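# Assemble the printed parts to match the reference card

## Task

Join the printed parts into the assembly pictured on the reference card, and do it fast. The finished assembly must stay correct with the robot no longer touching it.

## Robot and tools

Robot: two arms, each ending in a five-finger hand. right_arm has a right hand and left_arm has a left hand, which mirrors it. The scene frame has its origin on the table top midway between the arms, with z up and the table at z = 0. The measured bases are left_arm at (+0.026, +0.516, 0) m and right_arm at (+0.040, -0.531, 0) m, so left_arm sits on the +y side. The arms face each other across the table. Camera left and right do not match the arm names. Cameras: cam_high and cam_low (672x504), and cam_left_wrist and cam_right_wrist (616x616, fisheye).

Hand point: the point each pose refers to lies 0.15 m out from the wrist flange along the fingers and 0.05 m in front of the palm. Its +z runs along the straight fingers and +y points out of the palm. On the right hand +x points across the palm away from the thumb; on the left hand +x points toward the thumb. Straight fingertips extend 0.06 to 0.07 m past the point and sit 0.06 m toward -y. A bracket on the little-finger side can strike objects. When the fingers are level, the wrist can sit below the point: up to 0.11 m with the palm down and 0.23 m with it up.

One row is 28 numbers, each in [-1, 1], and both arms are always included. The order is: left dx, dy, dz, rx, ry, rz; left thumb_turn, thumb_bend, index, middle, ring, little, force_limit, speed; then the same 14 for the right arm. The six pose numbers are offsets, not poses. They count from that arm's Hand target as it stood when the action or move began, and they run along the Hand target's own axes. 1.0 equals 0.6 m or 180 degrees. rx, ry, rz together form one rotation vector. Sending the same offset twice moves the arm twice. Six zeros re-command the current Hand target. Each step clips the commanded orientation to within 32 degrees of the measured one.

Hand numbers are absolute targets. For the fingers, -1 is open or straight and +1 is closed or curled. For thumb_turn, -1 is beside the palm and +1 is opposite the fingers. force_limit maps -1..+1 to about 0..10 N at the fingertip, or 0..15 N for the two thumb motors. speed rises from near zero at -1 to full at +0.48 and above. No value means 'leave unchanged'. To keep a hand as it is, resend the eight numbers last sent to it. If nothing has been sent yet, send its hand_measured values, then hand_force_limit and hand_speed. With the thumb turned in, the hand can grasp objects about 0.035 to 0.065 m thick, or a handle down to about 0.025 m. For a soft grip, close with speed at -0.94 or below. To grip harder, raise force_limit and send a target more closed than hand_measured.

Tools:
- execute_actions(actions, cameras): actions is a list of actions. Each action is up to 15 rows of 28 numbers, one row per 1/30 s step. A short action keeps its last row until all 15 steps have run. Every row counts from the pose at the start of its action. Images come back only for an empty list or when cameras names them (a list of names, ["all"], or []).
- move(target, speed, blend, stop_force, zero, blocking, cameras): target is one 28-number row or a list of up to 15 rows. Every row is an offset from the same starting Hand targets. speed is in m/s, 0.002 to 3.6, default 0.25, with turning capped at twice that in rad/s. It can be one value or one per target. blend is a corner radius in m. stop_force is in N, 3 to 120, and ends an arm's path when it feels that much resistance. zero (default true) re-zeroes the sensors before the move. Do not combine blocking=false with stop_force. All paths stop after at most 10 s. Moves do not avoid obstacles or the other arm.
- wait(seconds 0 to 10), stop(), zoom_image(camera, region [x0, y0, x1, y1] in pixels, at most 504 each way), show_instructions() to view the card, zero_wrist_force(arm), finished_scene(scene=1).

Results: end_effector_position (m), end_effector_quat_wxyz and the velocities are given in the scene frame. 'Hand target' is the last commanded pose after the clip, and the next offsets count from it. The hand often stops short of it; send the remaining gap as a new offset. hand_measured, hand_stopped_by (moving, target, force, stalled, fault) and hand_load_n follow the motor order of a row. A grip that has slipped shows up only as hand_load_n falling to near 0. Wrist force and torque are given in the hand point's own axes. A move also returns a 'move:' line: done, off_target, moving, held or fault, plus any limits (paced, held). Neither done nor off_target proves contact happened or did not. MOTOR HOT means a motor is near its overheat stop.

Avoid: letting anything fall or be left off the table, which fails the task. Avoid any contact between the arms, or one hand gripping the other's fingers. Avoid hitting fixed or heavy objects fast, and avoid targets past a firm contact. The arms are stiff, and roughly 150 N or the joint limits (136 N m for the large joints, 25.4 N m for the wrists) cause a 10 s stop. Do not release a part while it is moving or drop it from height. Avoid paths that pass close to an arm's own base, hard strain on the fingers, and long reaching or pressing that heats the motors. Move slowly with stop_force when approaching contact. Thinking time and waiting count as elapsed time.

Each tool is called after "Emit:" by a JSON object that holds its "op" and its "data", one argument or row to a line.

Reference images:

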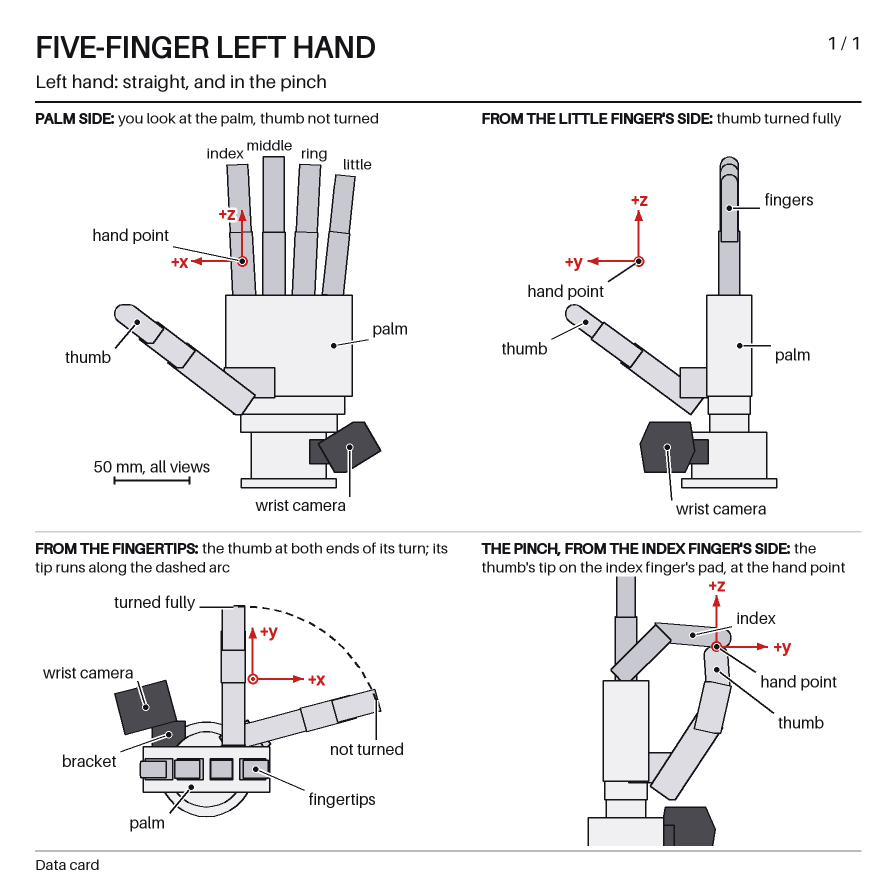

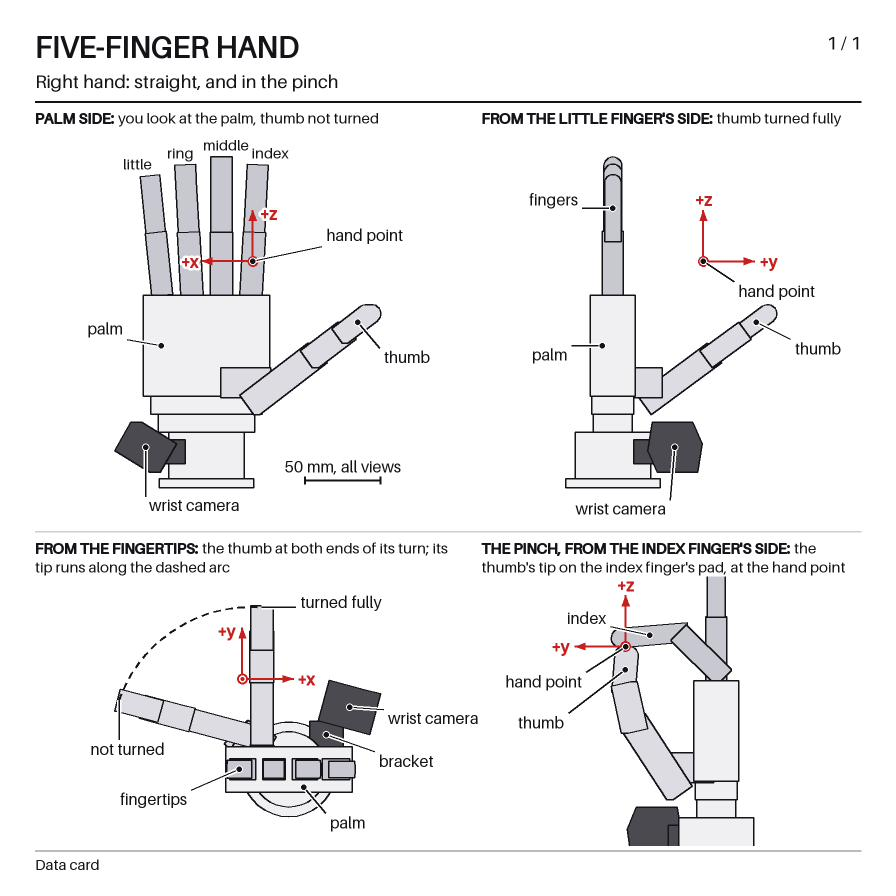

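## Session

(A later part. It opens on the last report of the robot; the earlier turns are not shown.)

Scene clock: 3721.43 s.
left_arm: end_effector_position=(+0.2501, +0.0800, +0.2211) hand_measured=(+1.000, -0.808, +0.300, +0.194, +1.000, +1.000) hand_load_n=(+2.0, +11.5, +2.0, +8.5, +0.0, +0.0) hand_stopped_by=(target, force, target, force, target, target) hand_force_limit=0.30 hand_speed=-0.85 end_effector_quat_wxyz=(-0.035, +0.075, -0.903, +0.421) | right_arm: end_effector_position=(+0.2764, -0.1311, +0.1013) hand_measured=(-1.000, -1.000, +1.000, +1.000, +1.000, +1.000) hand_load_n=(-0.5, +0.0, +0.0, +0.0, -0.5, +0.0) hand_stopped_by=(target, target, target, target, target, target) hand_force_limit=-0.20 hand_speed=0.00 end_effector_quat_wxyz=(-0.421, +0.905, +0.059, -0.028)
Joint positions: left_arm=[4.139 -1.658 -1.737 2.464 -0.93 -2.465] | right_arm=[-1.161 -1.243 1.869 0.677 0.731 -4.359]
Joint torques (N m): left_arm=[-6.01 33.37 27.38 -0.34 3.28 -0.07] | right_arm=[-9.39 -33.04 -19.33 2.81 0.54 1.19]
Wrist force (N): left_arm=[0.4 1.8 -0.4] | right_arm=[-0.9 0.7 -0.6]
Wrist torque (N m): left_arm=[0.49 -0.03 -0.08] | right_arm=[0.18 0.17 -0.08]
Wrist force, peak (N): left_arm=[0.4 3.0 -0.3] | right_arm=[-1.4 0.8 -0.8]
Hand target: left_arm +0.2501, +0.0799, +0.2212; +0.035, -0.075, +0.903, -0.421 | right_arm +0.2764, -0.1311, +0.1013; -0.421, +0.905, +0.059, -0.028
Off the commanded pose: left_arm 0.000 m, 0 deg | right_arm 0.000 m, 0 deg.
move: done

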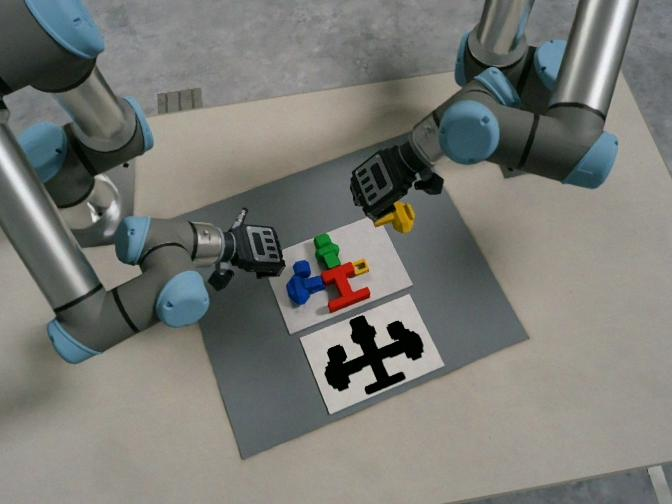

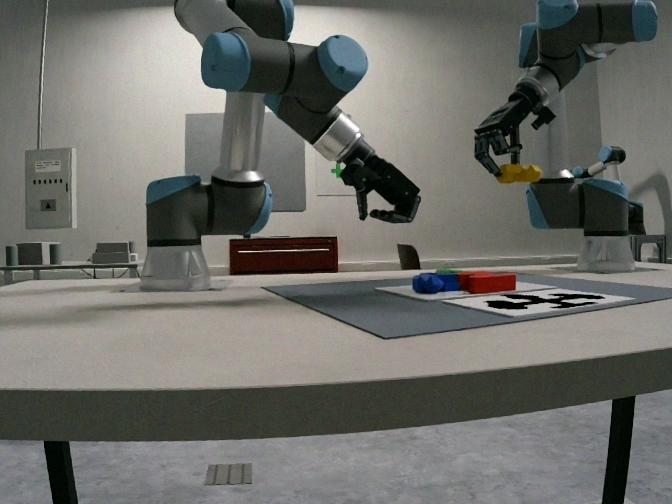

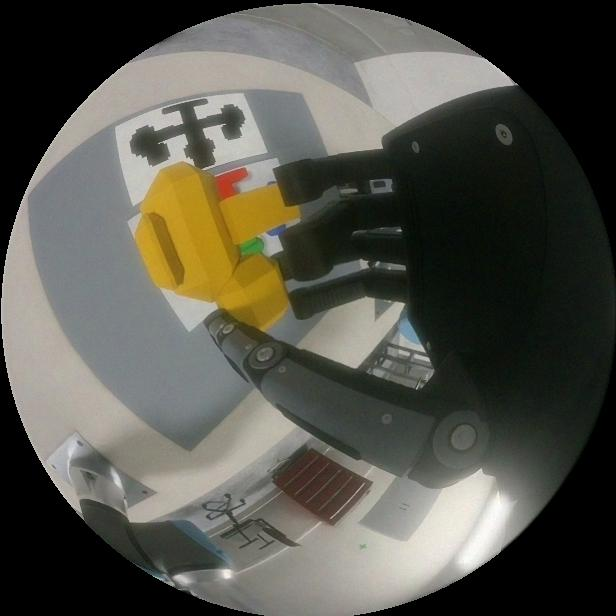

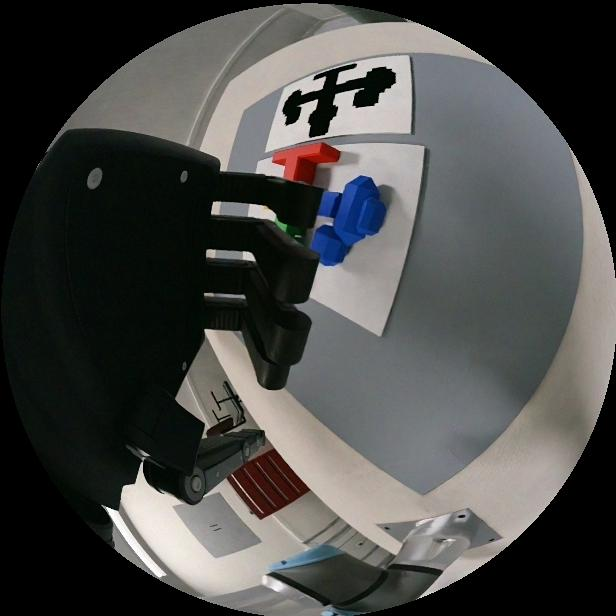

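Emit:
{"op": "move", "data": {
  "target": [0,0,0,0,-0.1786,0.2128,1,-0.5,0.3,0.3,1,1,0.3,-0.85,0,0,0,0,0,0,-1,-1,1,1,1,1,-0.2,0],
  "speed": 0.3,
  "cameras": ["cam_low","cam_high"]
}}

Emit:
{"op": "zoom_image", "data": {
  "camera": "cam_low",
  "region": [460, 140, 560, 215]
}}

Scene clock: 3733.67 s.
left_arm: end_effector_position=(+0.2500, +0.0800, +0.2212) hand_measured=(+1.000, -0.808, +0.300, +0.194, +1.000, +1.000) hand_load_n=(+2.5, +11.0, +2.0, +8.0, +0.0, +0.0) hand_stopped_by=(target, force, target, force, target, target) hand_force_limit=0.30 hand_speed=-0.85 end_effector_quat_wxyz=(+0.413, +0.110, +0.834, -0.350) | right_arm: end_effector_position=(+0.2764, -0.1311, +0.1013) hand_measured=(-1.000, -1.000, +1.000, +1.000, +1.000, +1.000) hand_load_n=(-0.5, +0.0, +0.5, +0.0, +0.0, +0.0) hand_stopped_by=(target, target, target, target, target, target) hand_force_limit=-0.20 hand_speed=0.00 end_effector_quat_wxyz=(-0.421, +0.905, +0.059, -0.028)
Joint positions: left_arm=[3.712 -1.457 -1.985 3.014 -1.664 -2.184] | right_arm=[-1.161 -1.243 1.869 0.677 0.731 -4.359]
Joint torques (N m): left_arm=[-3.07 6.92 30.14 0.13 0.69 -0.79] | right_arm=[-9.32 -32.38 -19.2 2.81 0.48 1.15]
Wrist force (N): left_arm=[1.0 1.3 -0.2] | right_arm=[-0.9 0.7 -0.5]
Wrist torque (N m): left_arm=[0.40 -0.19 0.03] | right_arm=[0.18 0.17 -0.08]
Wrist force, peak (N): left_arm=[1.1 1.7 -0.5] | right_arm=[-1.4 0.9 -0.9]
Hand target: left_arm +0.2501, +0.0799, +0.2212; +0.414, +0.110, +0.833, -0.350 | right_arm +0.2764, -0.1311, +0.1013; -0.421, +0.905, +0.059, -0.028
Off the commanded pose: left_arm 0.000 m, 0 deg | right_arm 0.000 m, 0 deg.
move: done
Images, in order (width x height): cam_high 672x504, cam_low 672x504.

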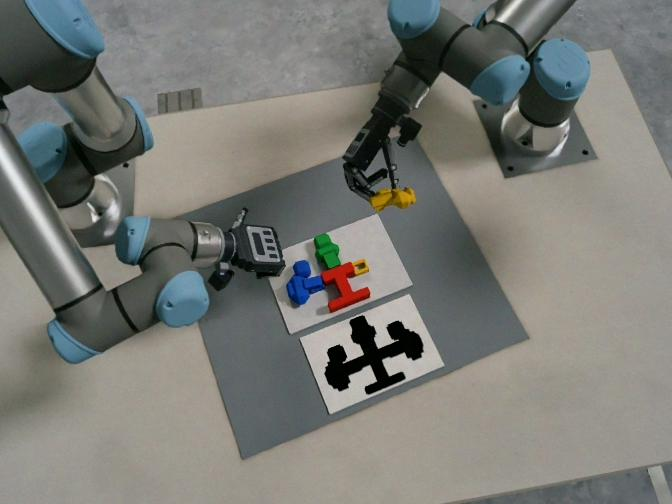

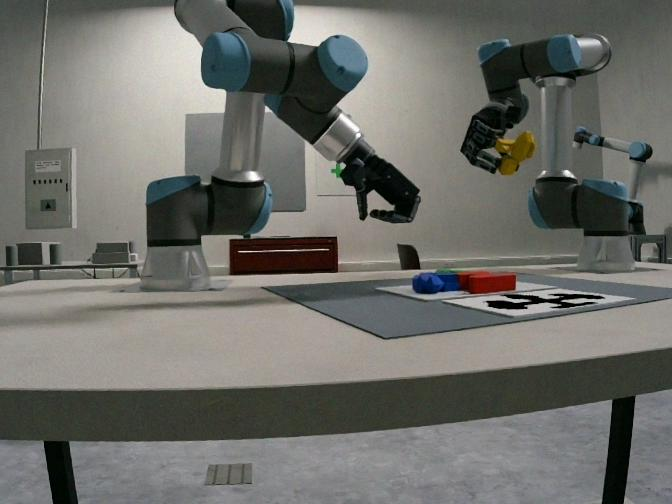

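Scaled by 5.040 from the camera's 672x504 image, which has a finer 960x720 frame.

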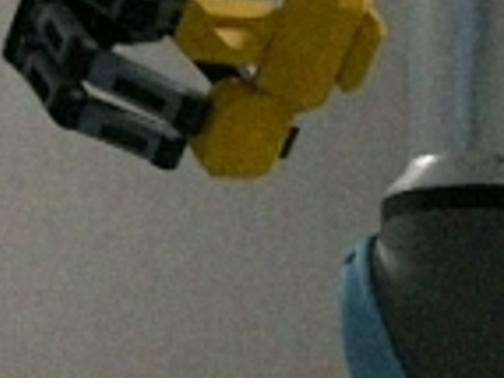

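Emit:
{"op": "zoom_image", "data": {
  "camera": "cam_low",
  "region": [490, 125, 540, 180]
}}

Scaled by 9.164 from the camera's 672x504 image, which has a finer 960x720 frame.

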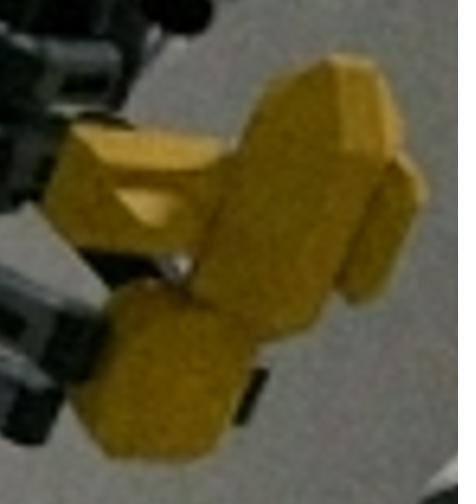

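Emit:
{"op": "zoom_image", "data": {
  "camera": "cam_low",
  "region": [492, 134, 520, 162]
}}

Scaled by 18.000 from the camera's 672x504 image, which has a finer 960x720 frame.

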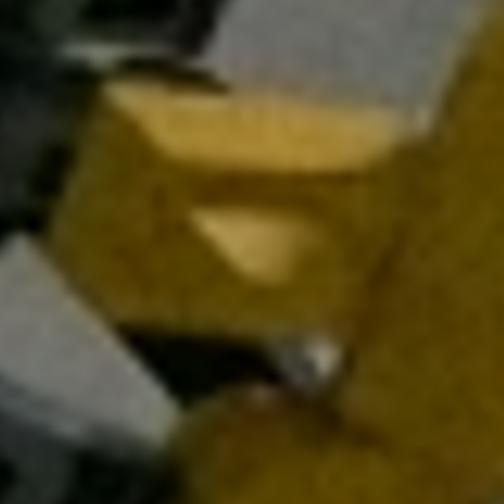

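Emit:
{"op": "zoom_image", "data": {
  "camera": "cam_low",
  "region": [408, 262, 468, 302]
}}

Emit:
{"op": "zoom_image", "data": {
  "camera": "cam_high",
  "region": [300, 262, 325, 287]
}}

Emit:
{"op": "zoom_image", "data": {
  "camera": "cam_high",
  "region": [345, 255, 375, 285]
}}

Scaled by 8.400 from the camera's 672x504 image, which has a finer 960x720 frame.

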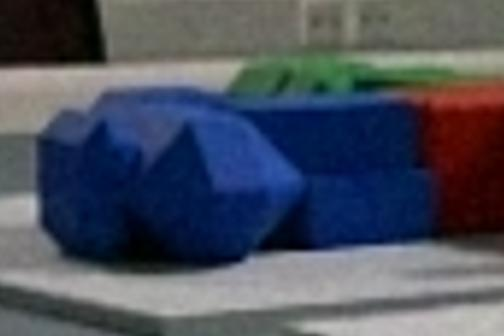

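Scaled by 20.160 from the camera's 672x504 image, which has a finer 960x720 frame.

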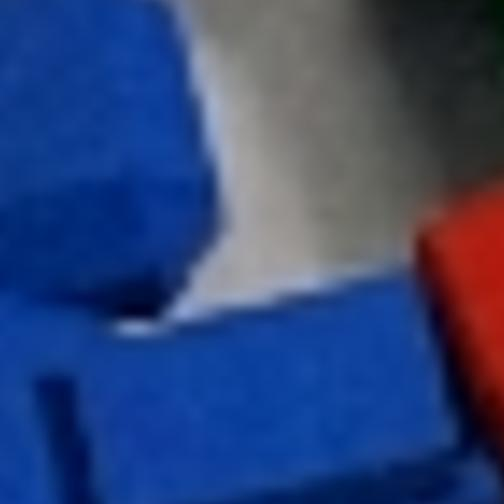

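Scaled by 16.800 from the camera's 672x504 image, which has a finer 960x720 frame.

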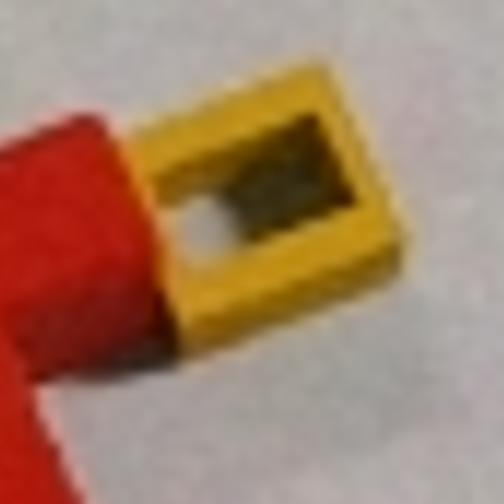

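Emit:
{"op": "move", "data": {
  "target": [0,0,0,0,0.1786,-0.2128,1,-0.5,0.3,0.3,1,1,0.3,-0.85,0,0,0,0,0,0,-1,-1,1,1,1,1,-0.2,0],
  "speed": 0.35
}}

Scene clock: 3890.67 s.
left_arm: end_effector_position=(+0.2501, +0.0799, +0.2212) hand_measured=(+1.000, -0.808, +0.300, +0.194, +1.000, +1.000) hand_load_n=(+2.0, +11.0, +2.0, +8.5, +0.0, +0.0) hand_stopped_by=(target, force, target, force, target, target) hand_force_limit=0.30 hand_speed=-0.85 end_effector_quat_wxyz=(-0.035, +0.075, -0.903, +0.421) | right_arm: end_effector_position=(+0.2764, -0.1311, +0.1013) hand_measured=(-1.000, -1.000, +1.000, +1.000, +1.000, +1.000) hand_load_n=(+0.0, +0.0, +0.0, +0.0, +0.0, +0.5) hand_stopped_by=(target, target, target, target, target, target) hand_force_limit=-0.20 hand_speed=0.00 end_effector_quat_wxyz=(-0.421, +0.905, +0.059, -0.028)
Joint positions: left_arm=[4.139 -1.658 -1.737 2.463 -0.93 -2.465] | right_arm=[-1.161 -1.243 1.869 0.677 0.731 -4.359]
Joint torques (N m): left_arm=[-0.59 27.39 11.22 0.17 0.87 1.09] | right_arm=[-9.41 -33.32 -18.89 2.68 0.21 1.05]
Wrist force (N): left_arm=[0.5 1.7 -0.4] | right_arm=[-1.0 0.7 -0.6]
Wrist torque (N m): left_arm=[0.49 -0.05 -0.06] | right_arm=[0.19 0.19 -0.08]
Wrist force, peak (N): left_arm=[1.5 1.5 -0.3] | right_arm=[-1.2 1.1 -0.6]
Hand target: left_arm +0.2501, +0.0799, +0.2212; +0.035, -0.075, +0.903, -0.421 | right_arm +0.2764, -0.1311, +0.1013; -0.421, +0.905, +0.059, -0.028
Off the commanded pose: left_arm 0.000 m, 0 deg | right_arm 0.000 m, 0 deg.
move: done

Emit:
{"op": "move", "data": {
  "target": [0.0085,0.1679,0.2282,0,0,0,1,-0.5,0.3,0.3,1,1,0.3,-0.85,0,0,0,0,0,0,-1,-1,1,1,1,1,-0.2,0],
  "speed": 0.15,
  "cameras": ["cam_high","cam_low","cam_left_wrist"]
}}

Emit:
{"op": "zoom_image", "data": {
  "camera": "cam_high",
  "region": [345, 250, 375, 280]
}}

Emit:
{"op": "zoom_image", "data": {
  "camera": "cam_left_wrist",
  "region": [180, 100, 420, 340]
}}

Emit:
{"op": "zoom_image", "data": {
  "camera": "cam_low",
  "region": [455, 240, 535, 300]
}}

Scene clock: 3902.83 s.
left_arm: end_effector_position=(+0.2516, +0.0396, +0.0560) hand_measured=(+1.000, -0.808, +0.300, +0.194, +1.000, +1.000) hand_load_n=(+2.0, +11.0, +2.5, +8.5, +0.0, +0.0) hand_stopped_by=(target, force, target, force, target, target) hand_force_limit=0.30 hand_speed=-0.85 end_effector_quat_wxyz=(-0.035, +0.075, -0.903, +0.421) | right_arm: end_effector_position=(+0.2764, -0.1311, +0.1013) hand_measured=(-1.000, -1.000, +1.000, +1.000, +1.000, +1.000) hand_load_n=(+0.0, +0.0, +0.0, +0.0, +0.0, +0.0) hand_stopped_by=(target, target, target, target, target, target) hand_force_limit=-0.20 hand_speed=0.00 end_effector_quat_wxyz=(-0.421, +0.905, +0.059, -0.028)
Joint positions: left_arm=[4.044 -1.899 -1.895 2.915 -0.988 -2.555] | right_arm=[-1.161 -1.243 1.869 0.677 0.731 -4.359]
Joint torques (N m): left_arm=[5.07 31.8 24.51 -0.69 3.2 1.86] | right_arm=[-9.4 -33.41 -19.15 2.78 0.07 1.14]
Wrist force (N): left_arm=[0.5 1.8 -0.5] | right_arm=[-0.8 0.6 -0.6]
Wrist torque (N m): left_arm=[0.43 -0.08 -0.04] | right_arm=[0.18 0.17 -0.07]
Wrist force, peak (N): left_arm=[0.6 2.8 0.4] | right_arm=[-1.1 1.0 -0.9]
Hand target: left_arm +0.2517, +0.0396, +0.0560; +0.035, -0.075, +0.903, -0.421 | right_arm +0.2764, -0.1311, +0.1013; -0.421, +0.905, +0.059, -0.028
Off the commanded pose: left_arm 0.000 m, 0 deg | right_arm 0.000 m, 0 deg.
move: done
Images, in order (width x height): cam_high 672x504, cam_low 672x504, cam_left_wrist 616x616.

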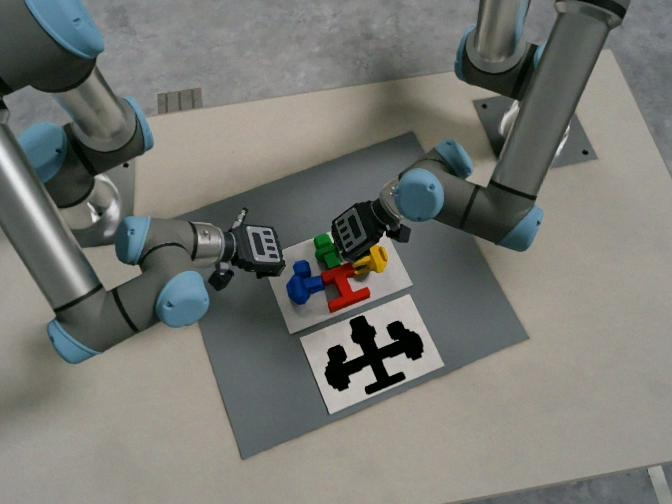

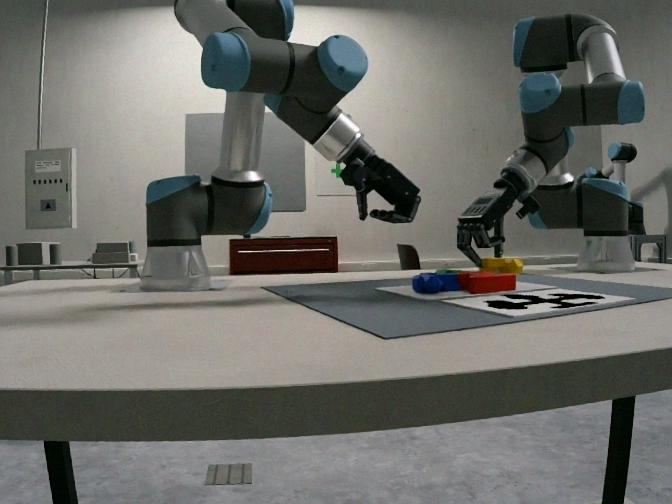

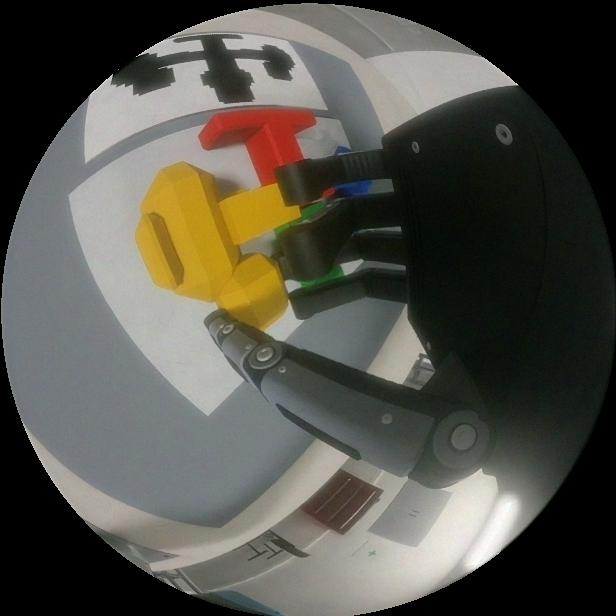

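Scaled by 16.800 from the camera's 672x504 image, which has a finer 960x720 frame.

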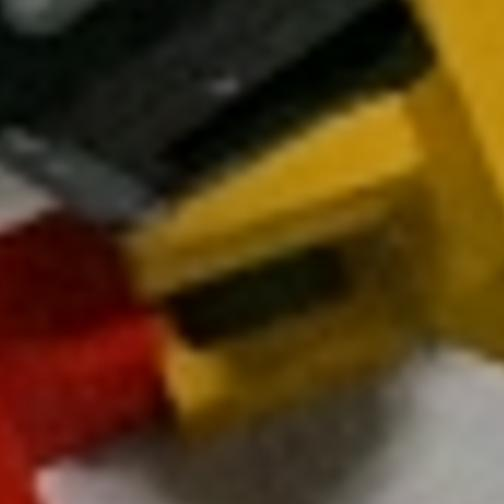

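Scaled by 2.100 from the camera's 616x616 image, which has a finer 880x880 frame.

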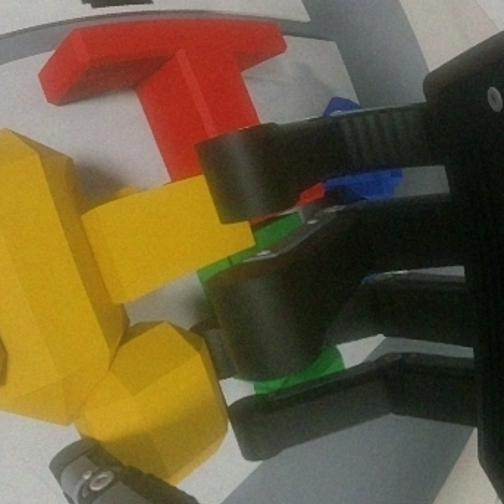

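Scaled by 6.300 from the camera's 672x504 image, which has a finer 960x720 frame.

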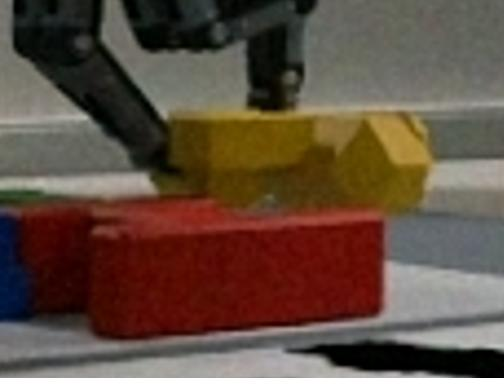

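Emit:
{"op": "move", "data": {
  "target": [-0.0007,-0.0013,0.0015,0,-0.01277,-0.01072,1,-0.5,0.3,0.3,1,1,0.3,-0.85,0,0,0,0,0,0,-1,-1,1,1,1,1,-0.2,0],
  "speed": 0.05
}}

Emit:
{"op": "move", "data": {
  "target": [0,0.0134,0.01125,0,0,0,1,-0.5,0.3,0.3,1,1,0.3,-0.85,0,0,0,0,0,0,-1,-1,1,1,1,1,-0.2,0],
  "speed": 0.02,
  "stop_force": 3,
  "cameras": ["cam_high","cam_low"]
}}

Emit:
{"op": "zoom_image", "data": {
  "camera": "cam_high",
  "region": [345, 250, 375, 280]
}}

Emit:
{"op": "zoom_image", "data": {
  "camera": "cam_low",
  "region": [455, 240, 535, 300]
}}

Scene clock: 3927.97 s.
left_arm: end_effector_position=(+0.2522, +0.0385, +0.0560) hand_measured=(+1.000, -0.808, +0.300, +0.194, +1.000, +1.000) hand_load_n=(+2.0, +11.0, +2.0, +8.0, +0.0, +0.0) hand_stopped_by=(target, force, target, force, target, target) hand_force_limit=0.30 hand_speed=-0.85 end_effector_quat_wxyz=(-0.046, +0.099, -0.901, +0.420) end_effector_velocity=(-0.001, +0.000, +0.000) end_effector_angular_velocity=(+0.001, -0.001, -0.006) | right_arm: end_effector_position=(+0.2764, -0.1311, +0.1013) hand_measured=(-1.000, -1.000, +1.000, +1.000, +1.000, +1.000) hand_load_n=(+0.0, +0.0, +0.0, +0.0, +0.0, +0.0) hand_stopped_by=(target, target, target, target, target, target) hand_force_limit=-0.20 hand_speed=0.00 end_effector_quat_wxyz=(-0.421, +0.905, +0.059, -0.028)
Joint positions: left_arm=[4.03 -1.884 -1.909 2.946 -1.032 -2.615] | right_arm=[-1.161 -1.243 1.869 0.677 0.731 -4.359]
Joint velocities: left_arm=[-0.001 -0.001 0 -0.002 0.002 0.006] | right_arm=[within noise]
Joint torques (N m): left_arm=[4.97 22.43 20.38 -3.26 3.43 1.85] | right_arm=[-9.48 -33.86 -18.2 2.69 0.06 1.04]
Wrist force (N): left_arm=[0.5 1.9 -0.7] | right_arm=[-0.9 0.7 -0.6]
Wrist torque (N m): left_arm=[0.45 -0.10 -0.06] | right_arm=[0.20 0.18 -0.08]
Wrist force, peak (N): left_arm=[0.5 2.2 -0.7] | right_arm=[-1.1 1.2 -0.6]
Hand target: left_arm +0.2523, +0.0385, +0.0560; +0.046, -0.099, +0.901, -0.420 | right_arm +0.2764, -0.1311, +0.1013; -0.421, +0.905, +0.059, -0.028
Off the commanded pose: left_arm 0.000 m, 0 deg | right_arm 0.000 m, 0 deg.
move: done

Scene clock: 3929.57 s.
left_arm: end_effector_position=(+0.2523, +0.0385, +0.0455) hand_measured=(+1.000, -0.810, +0.300, +0.194, +1.000, +1.000) hand_load_n=(+3.0, +11.0, +1.5, +7.5, +0.0, +0.0) hand_stopped_by=(target, force, target, force, target, target) hand_force_limit=0.30 hand_speed=-0.85 end_effector_quat_wxyz=(-0.046, +0.099, -0.901, +0.420) | right_arm: end_effector_position=(+0.2764, -0.1311, +0.1013) hand_measured=(-1.000, -1.000, +1.000, +1.000, +1.000, +1.000) hand_load_n=(+0.0, +0.0, +0.5, +0.5, +0.0, +0.0) hand_stopped_by=(target, target, target, target, target, target) hand_force_limit=-0.20 hand_speed=0.00 end_effector_quat_wxyz=(-0.421, +0.905, +0.059, -0.028)
Joint positions: left_arm=[4.03 -1.9 -1.92 2.973 -1.032 -2.615] | right_arm=[-1.161 -1.243 1.869 0.677 0.731 -4.359]
Joint torques (N m): left_arm=[5.03 38.82 24.66 -2.57 1.86 0.49] | right_arm=[-9.25 -32.62 -18.85 2.65 -0.07 1.11]
Wrist force (N): left_arm=[0.6 1.7 -1.9] | right_arm=[-1.0 0.8 -0.8]
Wrist torque (N m): left_arm=[0.46 -0.11 -0.08] | right_arm=[0.22 0.19 -0.07]
Wrist force, peak (N): left_arm=[0.6 1.6 -2.2] | right_arm=[-1.1 0.9 -0.9]
Hand target: left_arm +0.2523, +0.0385, +0.0455; +0.046, -0.099, +0.901, -0.420 | right_arm +0.2764, -0.1311, +0.1013; -0.421, +0.905, +0.059, -0.028
Off the commanded pose: left_arm 0.000 m, 0 deg | right_arm 0.000 m, 0 deg.
move: done
Images, in order (width x height): cam_high 672x504, cam_low 672x504.

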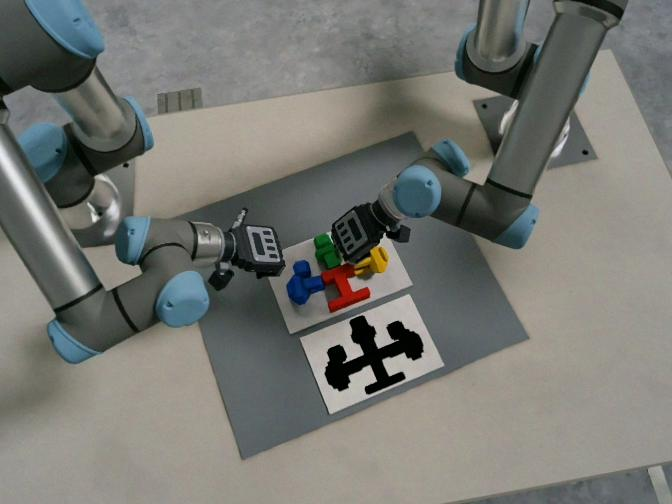

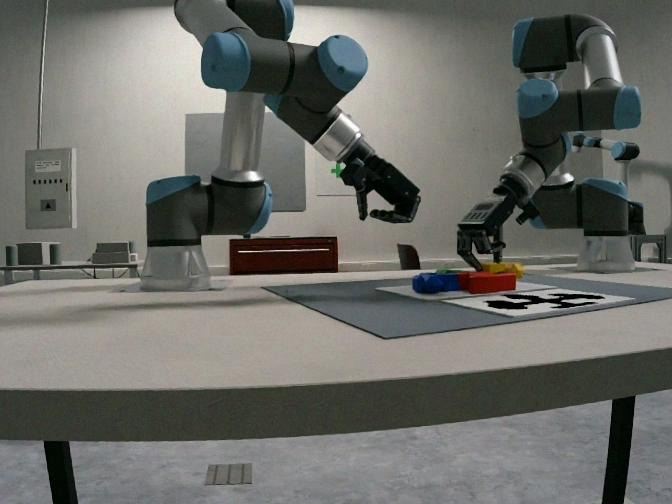

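Scaled by 16.800 from the camera's 672x504 image, which has a finer 960x720 frame.

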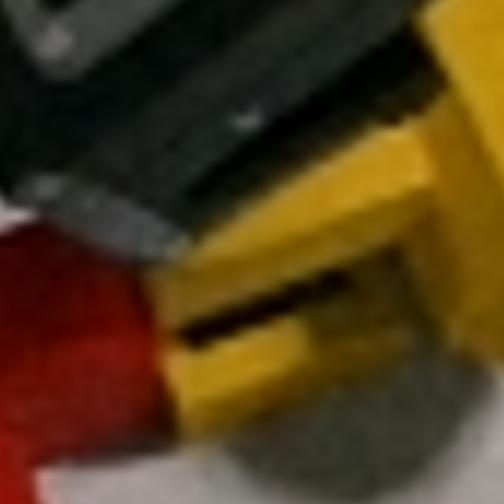

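Scaled by 6.300 from the camera's 672x504 image, which has a finer 960x720 frame.

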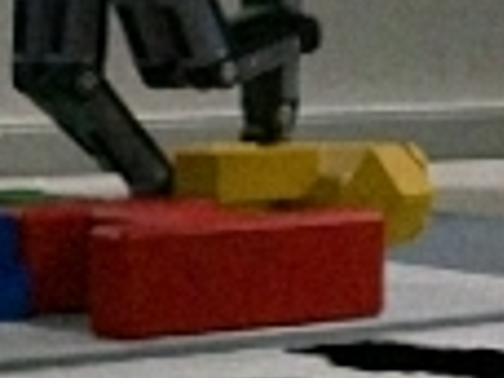

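Emit:
{"op": "move", "data": {
  "target": [0,0.0109,0.0091,0,0,0,1,-0.5,0.3,0.3,1,1,0.3,-0.85,0,0,0,0,0,0,-1,-1,1,1,1,1,-0.2,0],
  "speed": 0.02,
  "stop_force": 3,
  "cameras": ["cam_high","cam_low"]
}}

Emit:
{"op": "zoom_image", "data": {
  "camera": "cam_high",
  "region": [345, 250, 375, 280]
}}

Emit:
{"op": "zoom_image", "data": {
  "camera": "cam_low",
  "region": [455, 240, 535, 300]
}}

Scene clock: 3945.10 s.
left_arm: end_effector_position=(+0.2523, +0.0385, +0.0370) hand_measured=(+1.000, -0.810, +0.300, +0.194, +1.000, +1.000) hand_load_n=(+4.0, +10.0, +0.0, +8.5, +0.0, +0.0) hand_stopped_by=(target, force, target, force, target, target) hand_force_limit=0.30 hand_speed=-0.85 end_effector_quat_wxyz=(-0.046, +0.099, -0.901, +0.420) | right_arm: end_effector_position=(+0.2764, -0.1311, +0.1013) hand_measured=(-1.000, -1.000, +1.000, +1.000, +1.000, +1.000) hand_load_n=(+0.0, +0.0, +0.0, +0.0, +0.0, +0.0) hand_stopped_by=(target, target, target, target, target, target) hand_force_limit=-0.20 hand_speed=0.00 end_effector_quat_wxyz=(-0.421, +0.905, +0.059, -0.028)
Joint positions: left_arm=[4.03 -1.914 -1.928 2.994 -1.032 -2.615] | right_arm=[-1.161 -1.243 1.869 0.677 0.731 -4.359]
Joint torques (N m): left_arm=[4.27 39.52 23.79 -2.36 2.69 1.82] | right_arm=[-9.64 -33.06 -18.2 2.61 -0.07 1.16]
Wrist force (N): left_arm=[0.5 2.5 -1.6] | right_arm=[-0.8 0.8 -0.4]
Wrist torque (N m): left_arm=[0.42 -0.10 -0.11] | right_arm=[0.19 0.16 -0.07]
Wrist force, peak (N): left_arm=[1.8 1.7 -2.8] | right_arm=[-1.5 0.9 -0.7]
Hand target: left_arm +0.2523, +0.0385, +0.0370; +0.046, -0.099, +0.901, -0.420 | right_arm +0.2764, -0.1311, +0.1013; -0.421, +0.905, +0.059, -0.028
Off the commanded pose: left_arm 0.000 m, 0 deg | right_arm 0.000 m, 0 deg.
move: done
Images, in order (width x height): cam_high 672x504, cam_low 672x504.

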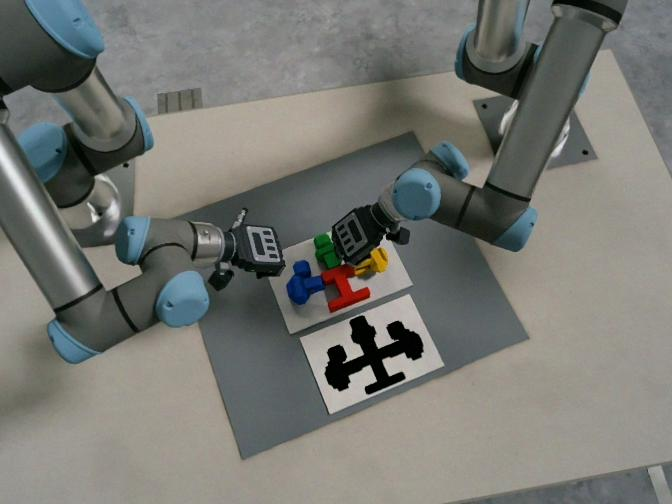

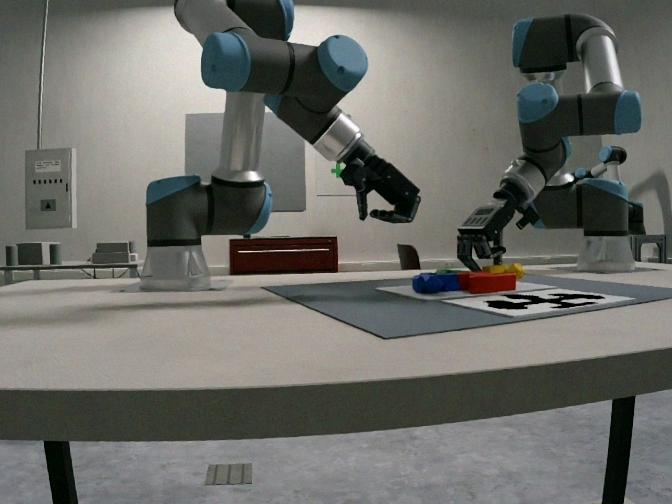

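Scaled by 16.800 from the camera's 672x504 image, which has a finer 960x720 frame.

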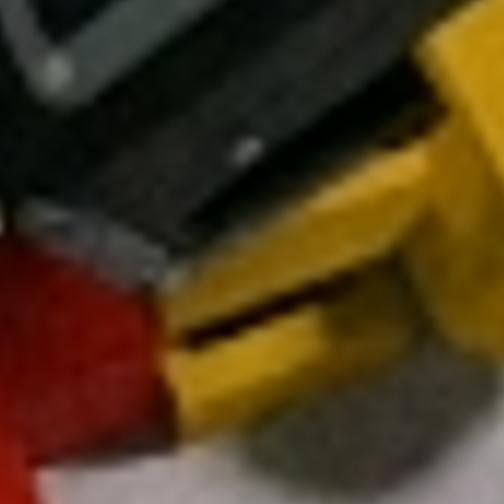

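Scaled by 6.300 from the camera's 672x504 image, which has a finer 960x720 frame.

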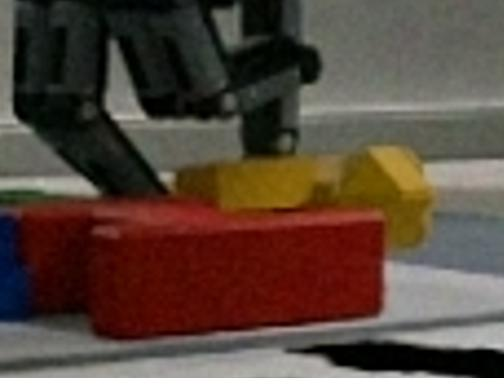

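Emit:
{"op": "move", "data": {
  "target": [
    [0,-0.0121,-0.0102,0,0,0,1,-0.5,0.3,0.3,1,1,0.3,-0.85,0,0,0,0,0,0,-1,-1,1,1,1,1,-0.2,0],
    [0.0011,-0.0148,-0.0070,0,0,0,1,-0.5,0.3,0.3,1,1,0.3,-0.85,0,0,0,0,0,0,-1,-1,1,1,1,1,-0.2,0]
  ],
  "speed": 0.05
}}

Emit:
{"op": "move", "data": {
  "target": [0,0.0115,0.0096,0,0,0,1,-0.5,0.3,0.3,1,1,0.3,-0.85,0,0,0,0,0,0,-1,-1,1,1,1,1,-0.2,0],
  "speed": 0.015,
  "stop_force": 3,
  "cameras": ["cam_high","cam_low"]
}}

Emit:
{"op": "zoom_image", "data": {
  "camera": "cam_high",
  "region": [345, 250, 375, 280]
}}

Emit:
{"op": "zoom_image", "data": {
  "camera": "cam_low",
  "region": [455, 240, 535, 300]
}}

Scene clock: 4005.43 s.
left_arm: end_effector_position=(+0.2522, +0.0358, +0.0465) hand_measured=(+1.000, -0.810, +0.300, +0.194, +1.000, +1.000) hand_load_n=(+3.0, +9.5, +0.0, +9.0, +0.0, +0.0) hand_stopped_by=(target, force, target, force, target, target) hand_force_limit=0.30 hand_speed=-0.85 end_effector_quat_wxyz=(-0.046, +0.099, -0.901, +0.420) | right_arm: end_effector_position=(+0.2764, -0.1311, +0.1013) hand_measured=(-1.000, -1.000, +1.000, +1.000, +1.000, +1.000) hand_load_n=(-0.5, +0.0, +0.0, +0.0, +0.0, +0.0) hand_stopped_by=(target, target, target, target, target, target) hand_force_limit=-0.20 hand_speed=0.00 end_effector_quat_wxyz=(-0.421, +0.905, +0.059, -0.028)
Joint positions: left_arm=[4.025 -1.902 -1.913 2.97 -1.036 -2.62] | right_arm=[-1.161 -1.243 1.869 0.677 0.731 -4.359]
Joint torques (N m): left_arm=[3.47 38.31 7.28 1.57 1.73 1.79] | right_arm=[-9.12 -32.83 -19.39 2.61 -0.43 1.1]
Wrist force (N): left_arm=[0.3 1.9 -0.6] | right_arm=[-1.1 0.5 -0.7]
Wrist torque (N m): left_arm=[0.44 -0.07 -0.03] | right_arm=[0.18 0.21 -0.10]
Wrist force, peak (N): left_arm=[0.5 3.5 -1.1] | right_arm=[-1.3 0.8 -0.8]
Hand target: left_arm +0.2522, +0.0359, +0.0465; +0.046, -0.099, +0.901, -0.420 | right_arm +0.2764, -0.1311, +0.1013; -0.421, +0.905, +0.059, -0.028
Off the commanded pose: left_arm 0.000 m, 0 deg | right_arm 0.000 m, 0 deg.
move: done

Scene clock: 4007.17 s.
left_arm: end_effector_position=(+0.2522, +0.0360, +0.0375) hand_measured=(+1.000, -0.810, +0.300, +0.194, +1.000, +1.000) hand_load_n=(+2.0, +10.0, +0.0, +8.0, +0.5, +0.0) hand_stopped_by=(target, force, target, force, target, target) hand_force_limit=0.30 hand_speed=-0.85 end_effector_quat_wxyz=(-0.046, +0.099, -0.901, +0.420) | right_arm: end_effector_position=(+0.2764, -0.1311, +0.1013) hand_measured=(-1.000, -1.000, +1.000, +1.000, +1.000, +1.000) hand_load_n=(+0.0, +0.0, +0.0, +0.0, +0.0, +0.0) hand_stopped_by=(target, target, target, target, target, target) hand_force_limit=-0.20 hand_speed=0.00 end_effector_quat_wxyz=(-0.421, +0.905, +0.059, -0.028)
Joint positions: left_arm=[4.025 -1.917 -1.922 2.993 -1.035 -2.62] | right_arm=[-1.161 -1.243 1.869 0.677 0.731 -4.359]
Joint torques (N m): left_arm=[5.18 39.43 24.06 -2.92 2.7 1.1] | right_arm=[-9.4 -32.87 -18.83 2.75 -0.49 1.02]
Wrist force (N): left_arm=[0.4 1.1 -1.5] | right_arm=[-1.1 0.9 -0.7]
Wrist torque (N m): left_arm=[0.45 -0.13 0.00] | right_arm=[0.23 0.20 -0.08]
Wrist force, peak (N): left_arm=[0.5 1.9 -2.6] | right_arm=[-1.1 0.9 -1.0]
Hand target: left_arm +0.2522, +0.0360, +0.0375; +0.046, -0.099, +0.901, -0.420 | right_arm +0.2764, -0.1311, +0.1013; -0.421, +0.905, +0.059, -0.028
Off the commanded pose: left_arm 0.000 m, 0 deg | right_arm 0.000 m, 0 deg.
move: done
Images, in order (width x height): cam_high 672x504, cam_low 672x504.

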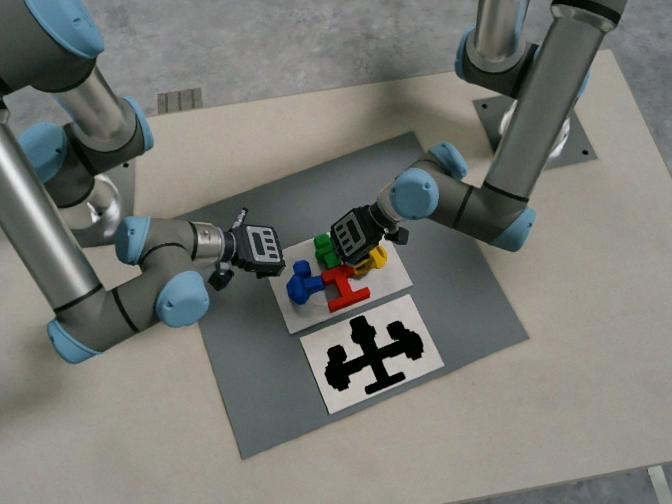

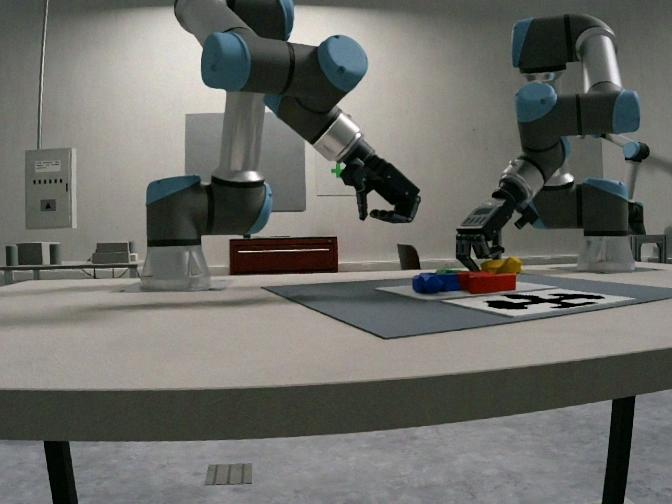

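Scaled by 16.800 from the camera's 672x504 image, which has a finer 960x720 frame.

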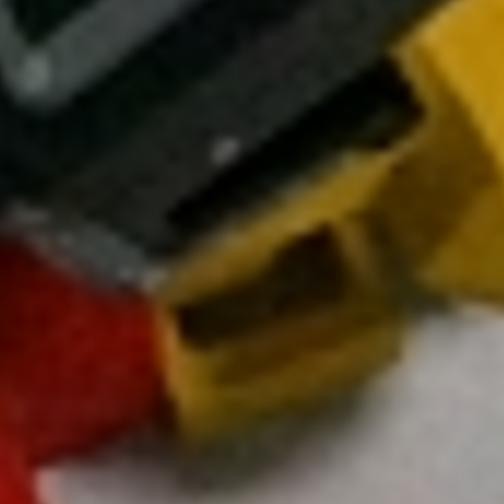

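Scaled by 6.300 from the camera's 672x504 image, which has a finer 960x720 frame.

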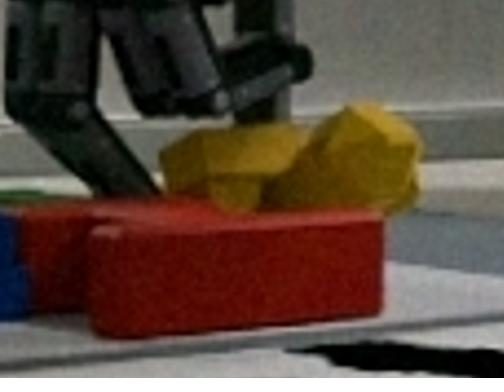

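Emit:
{"op": "zoom_image", "data": {
  "camera": "cam_low",
  "region": [465, 255, 510, 285]
}}

Scaled by 11.200 from the camera's 672x504 image, which has a finer 960x720 frame.

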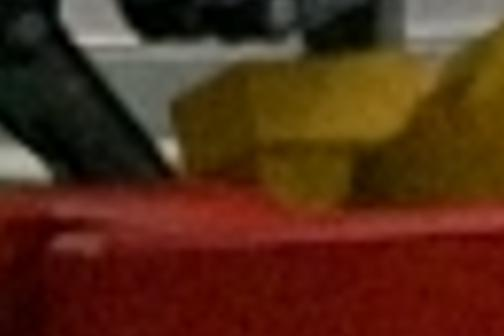

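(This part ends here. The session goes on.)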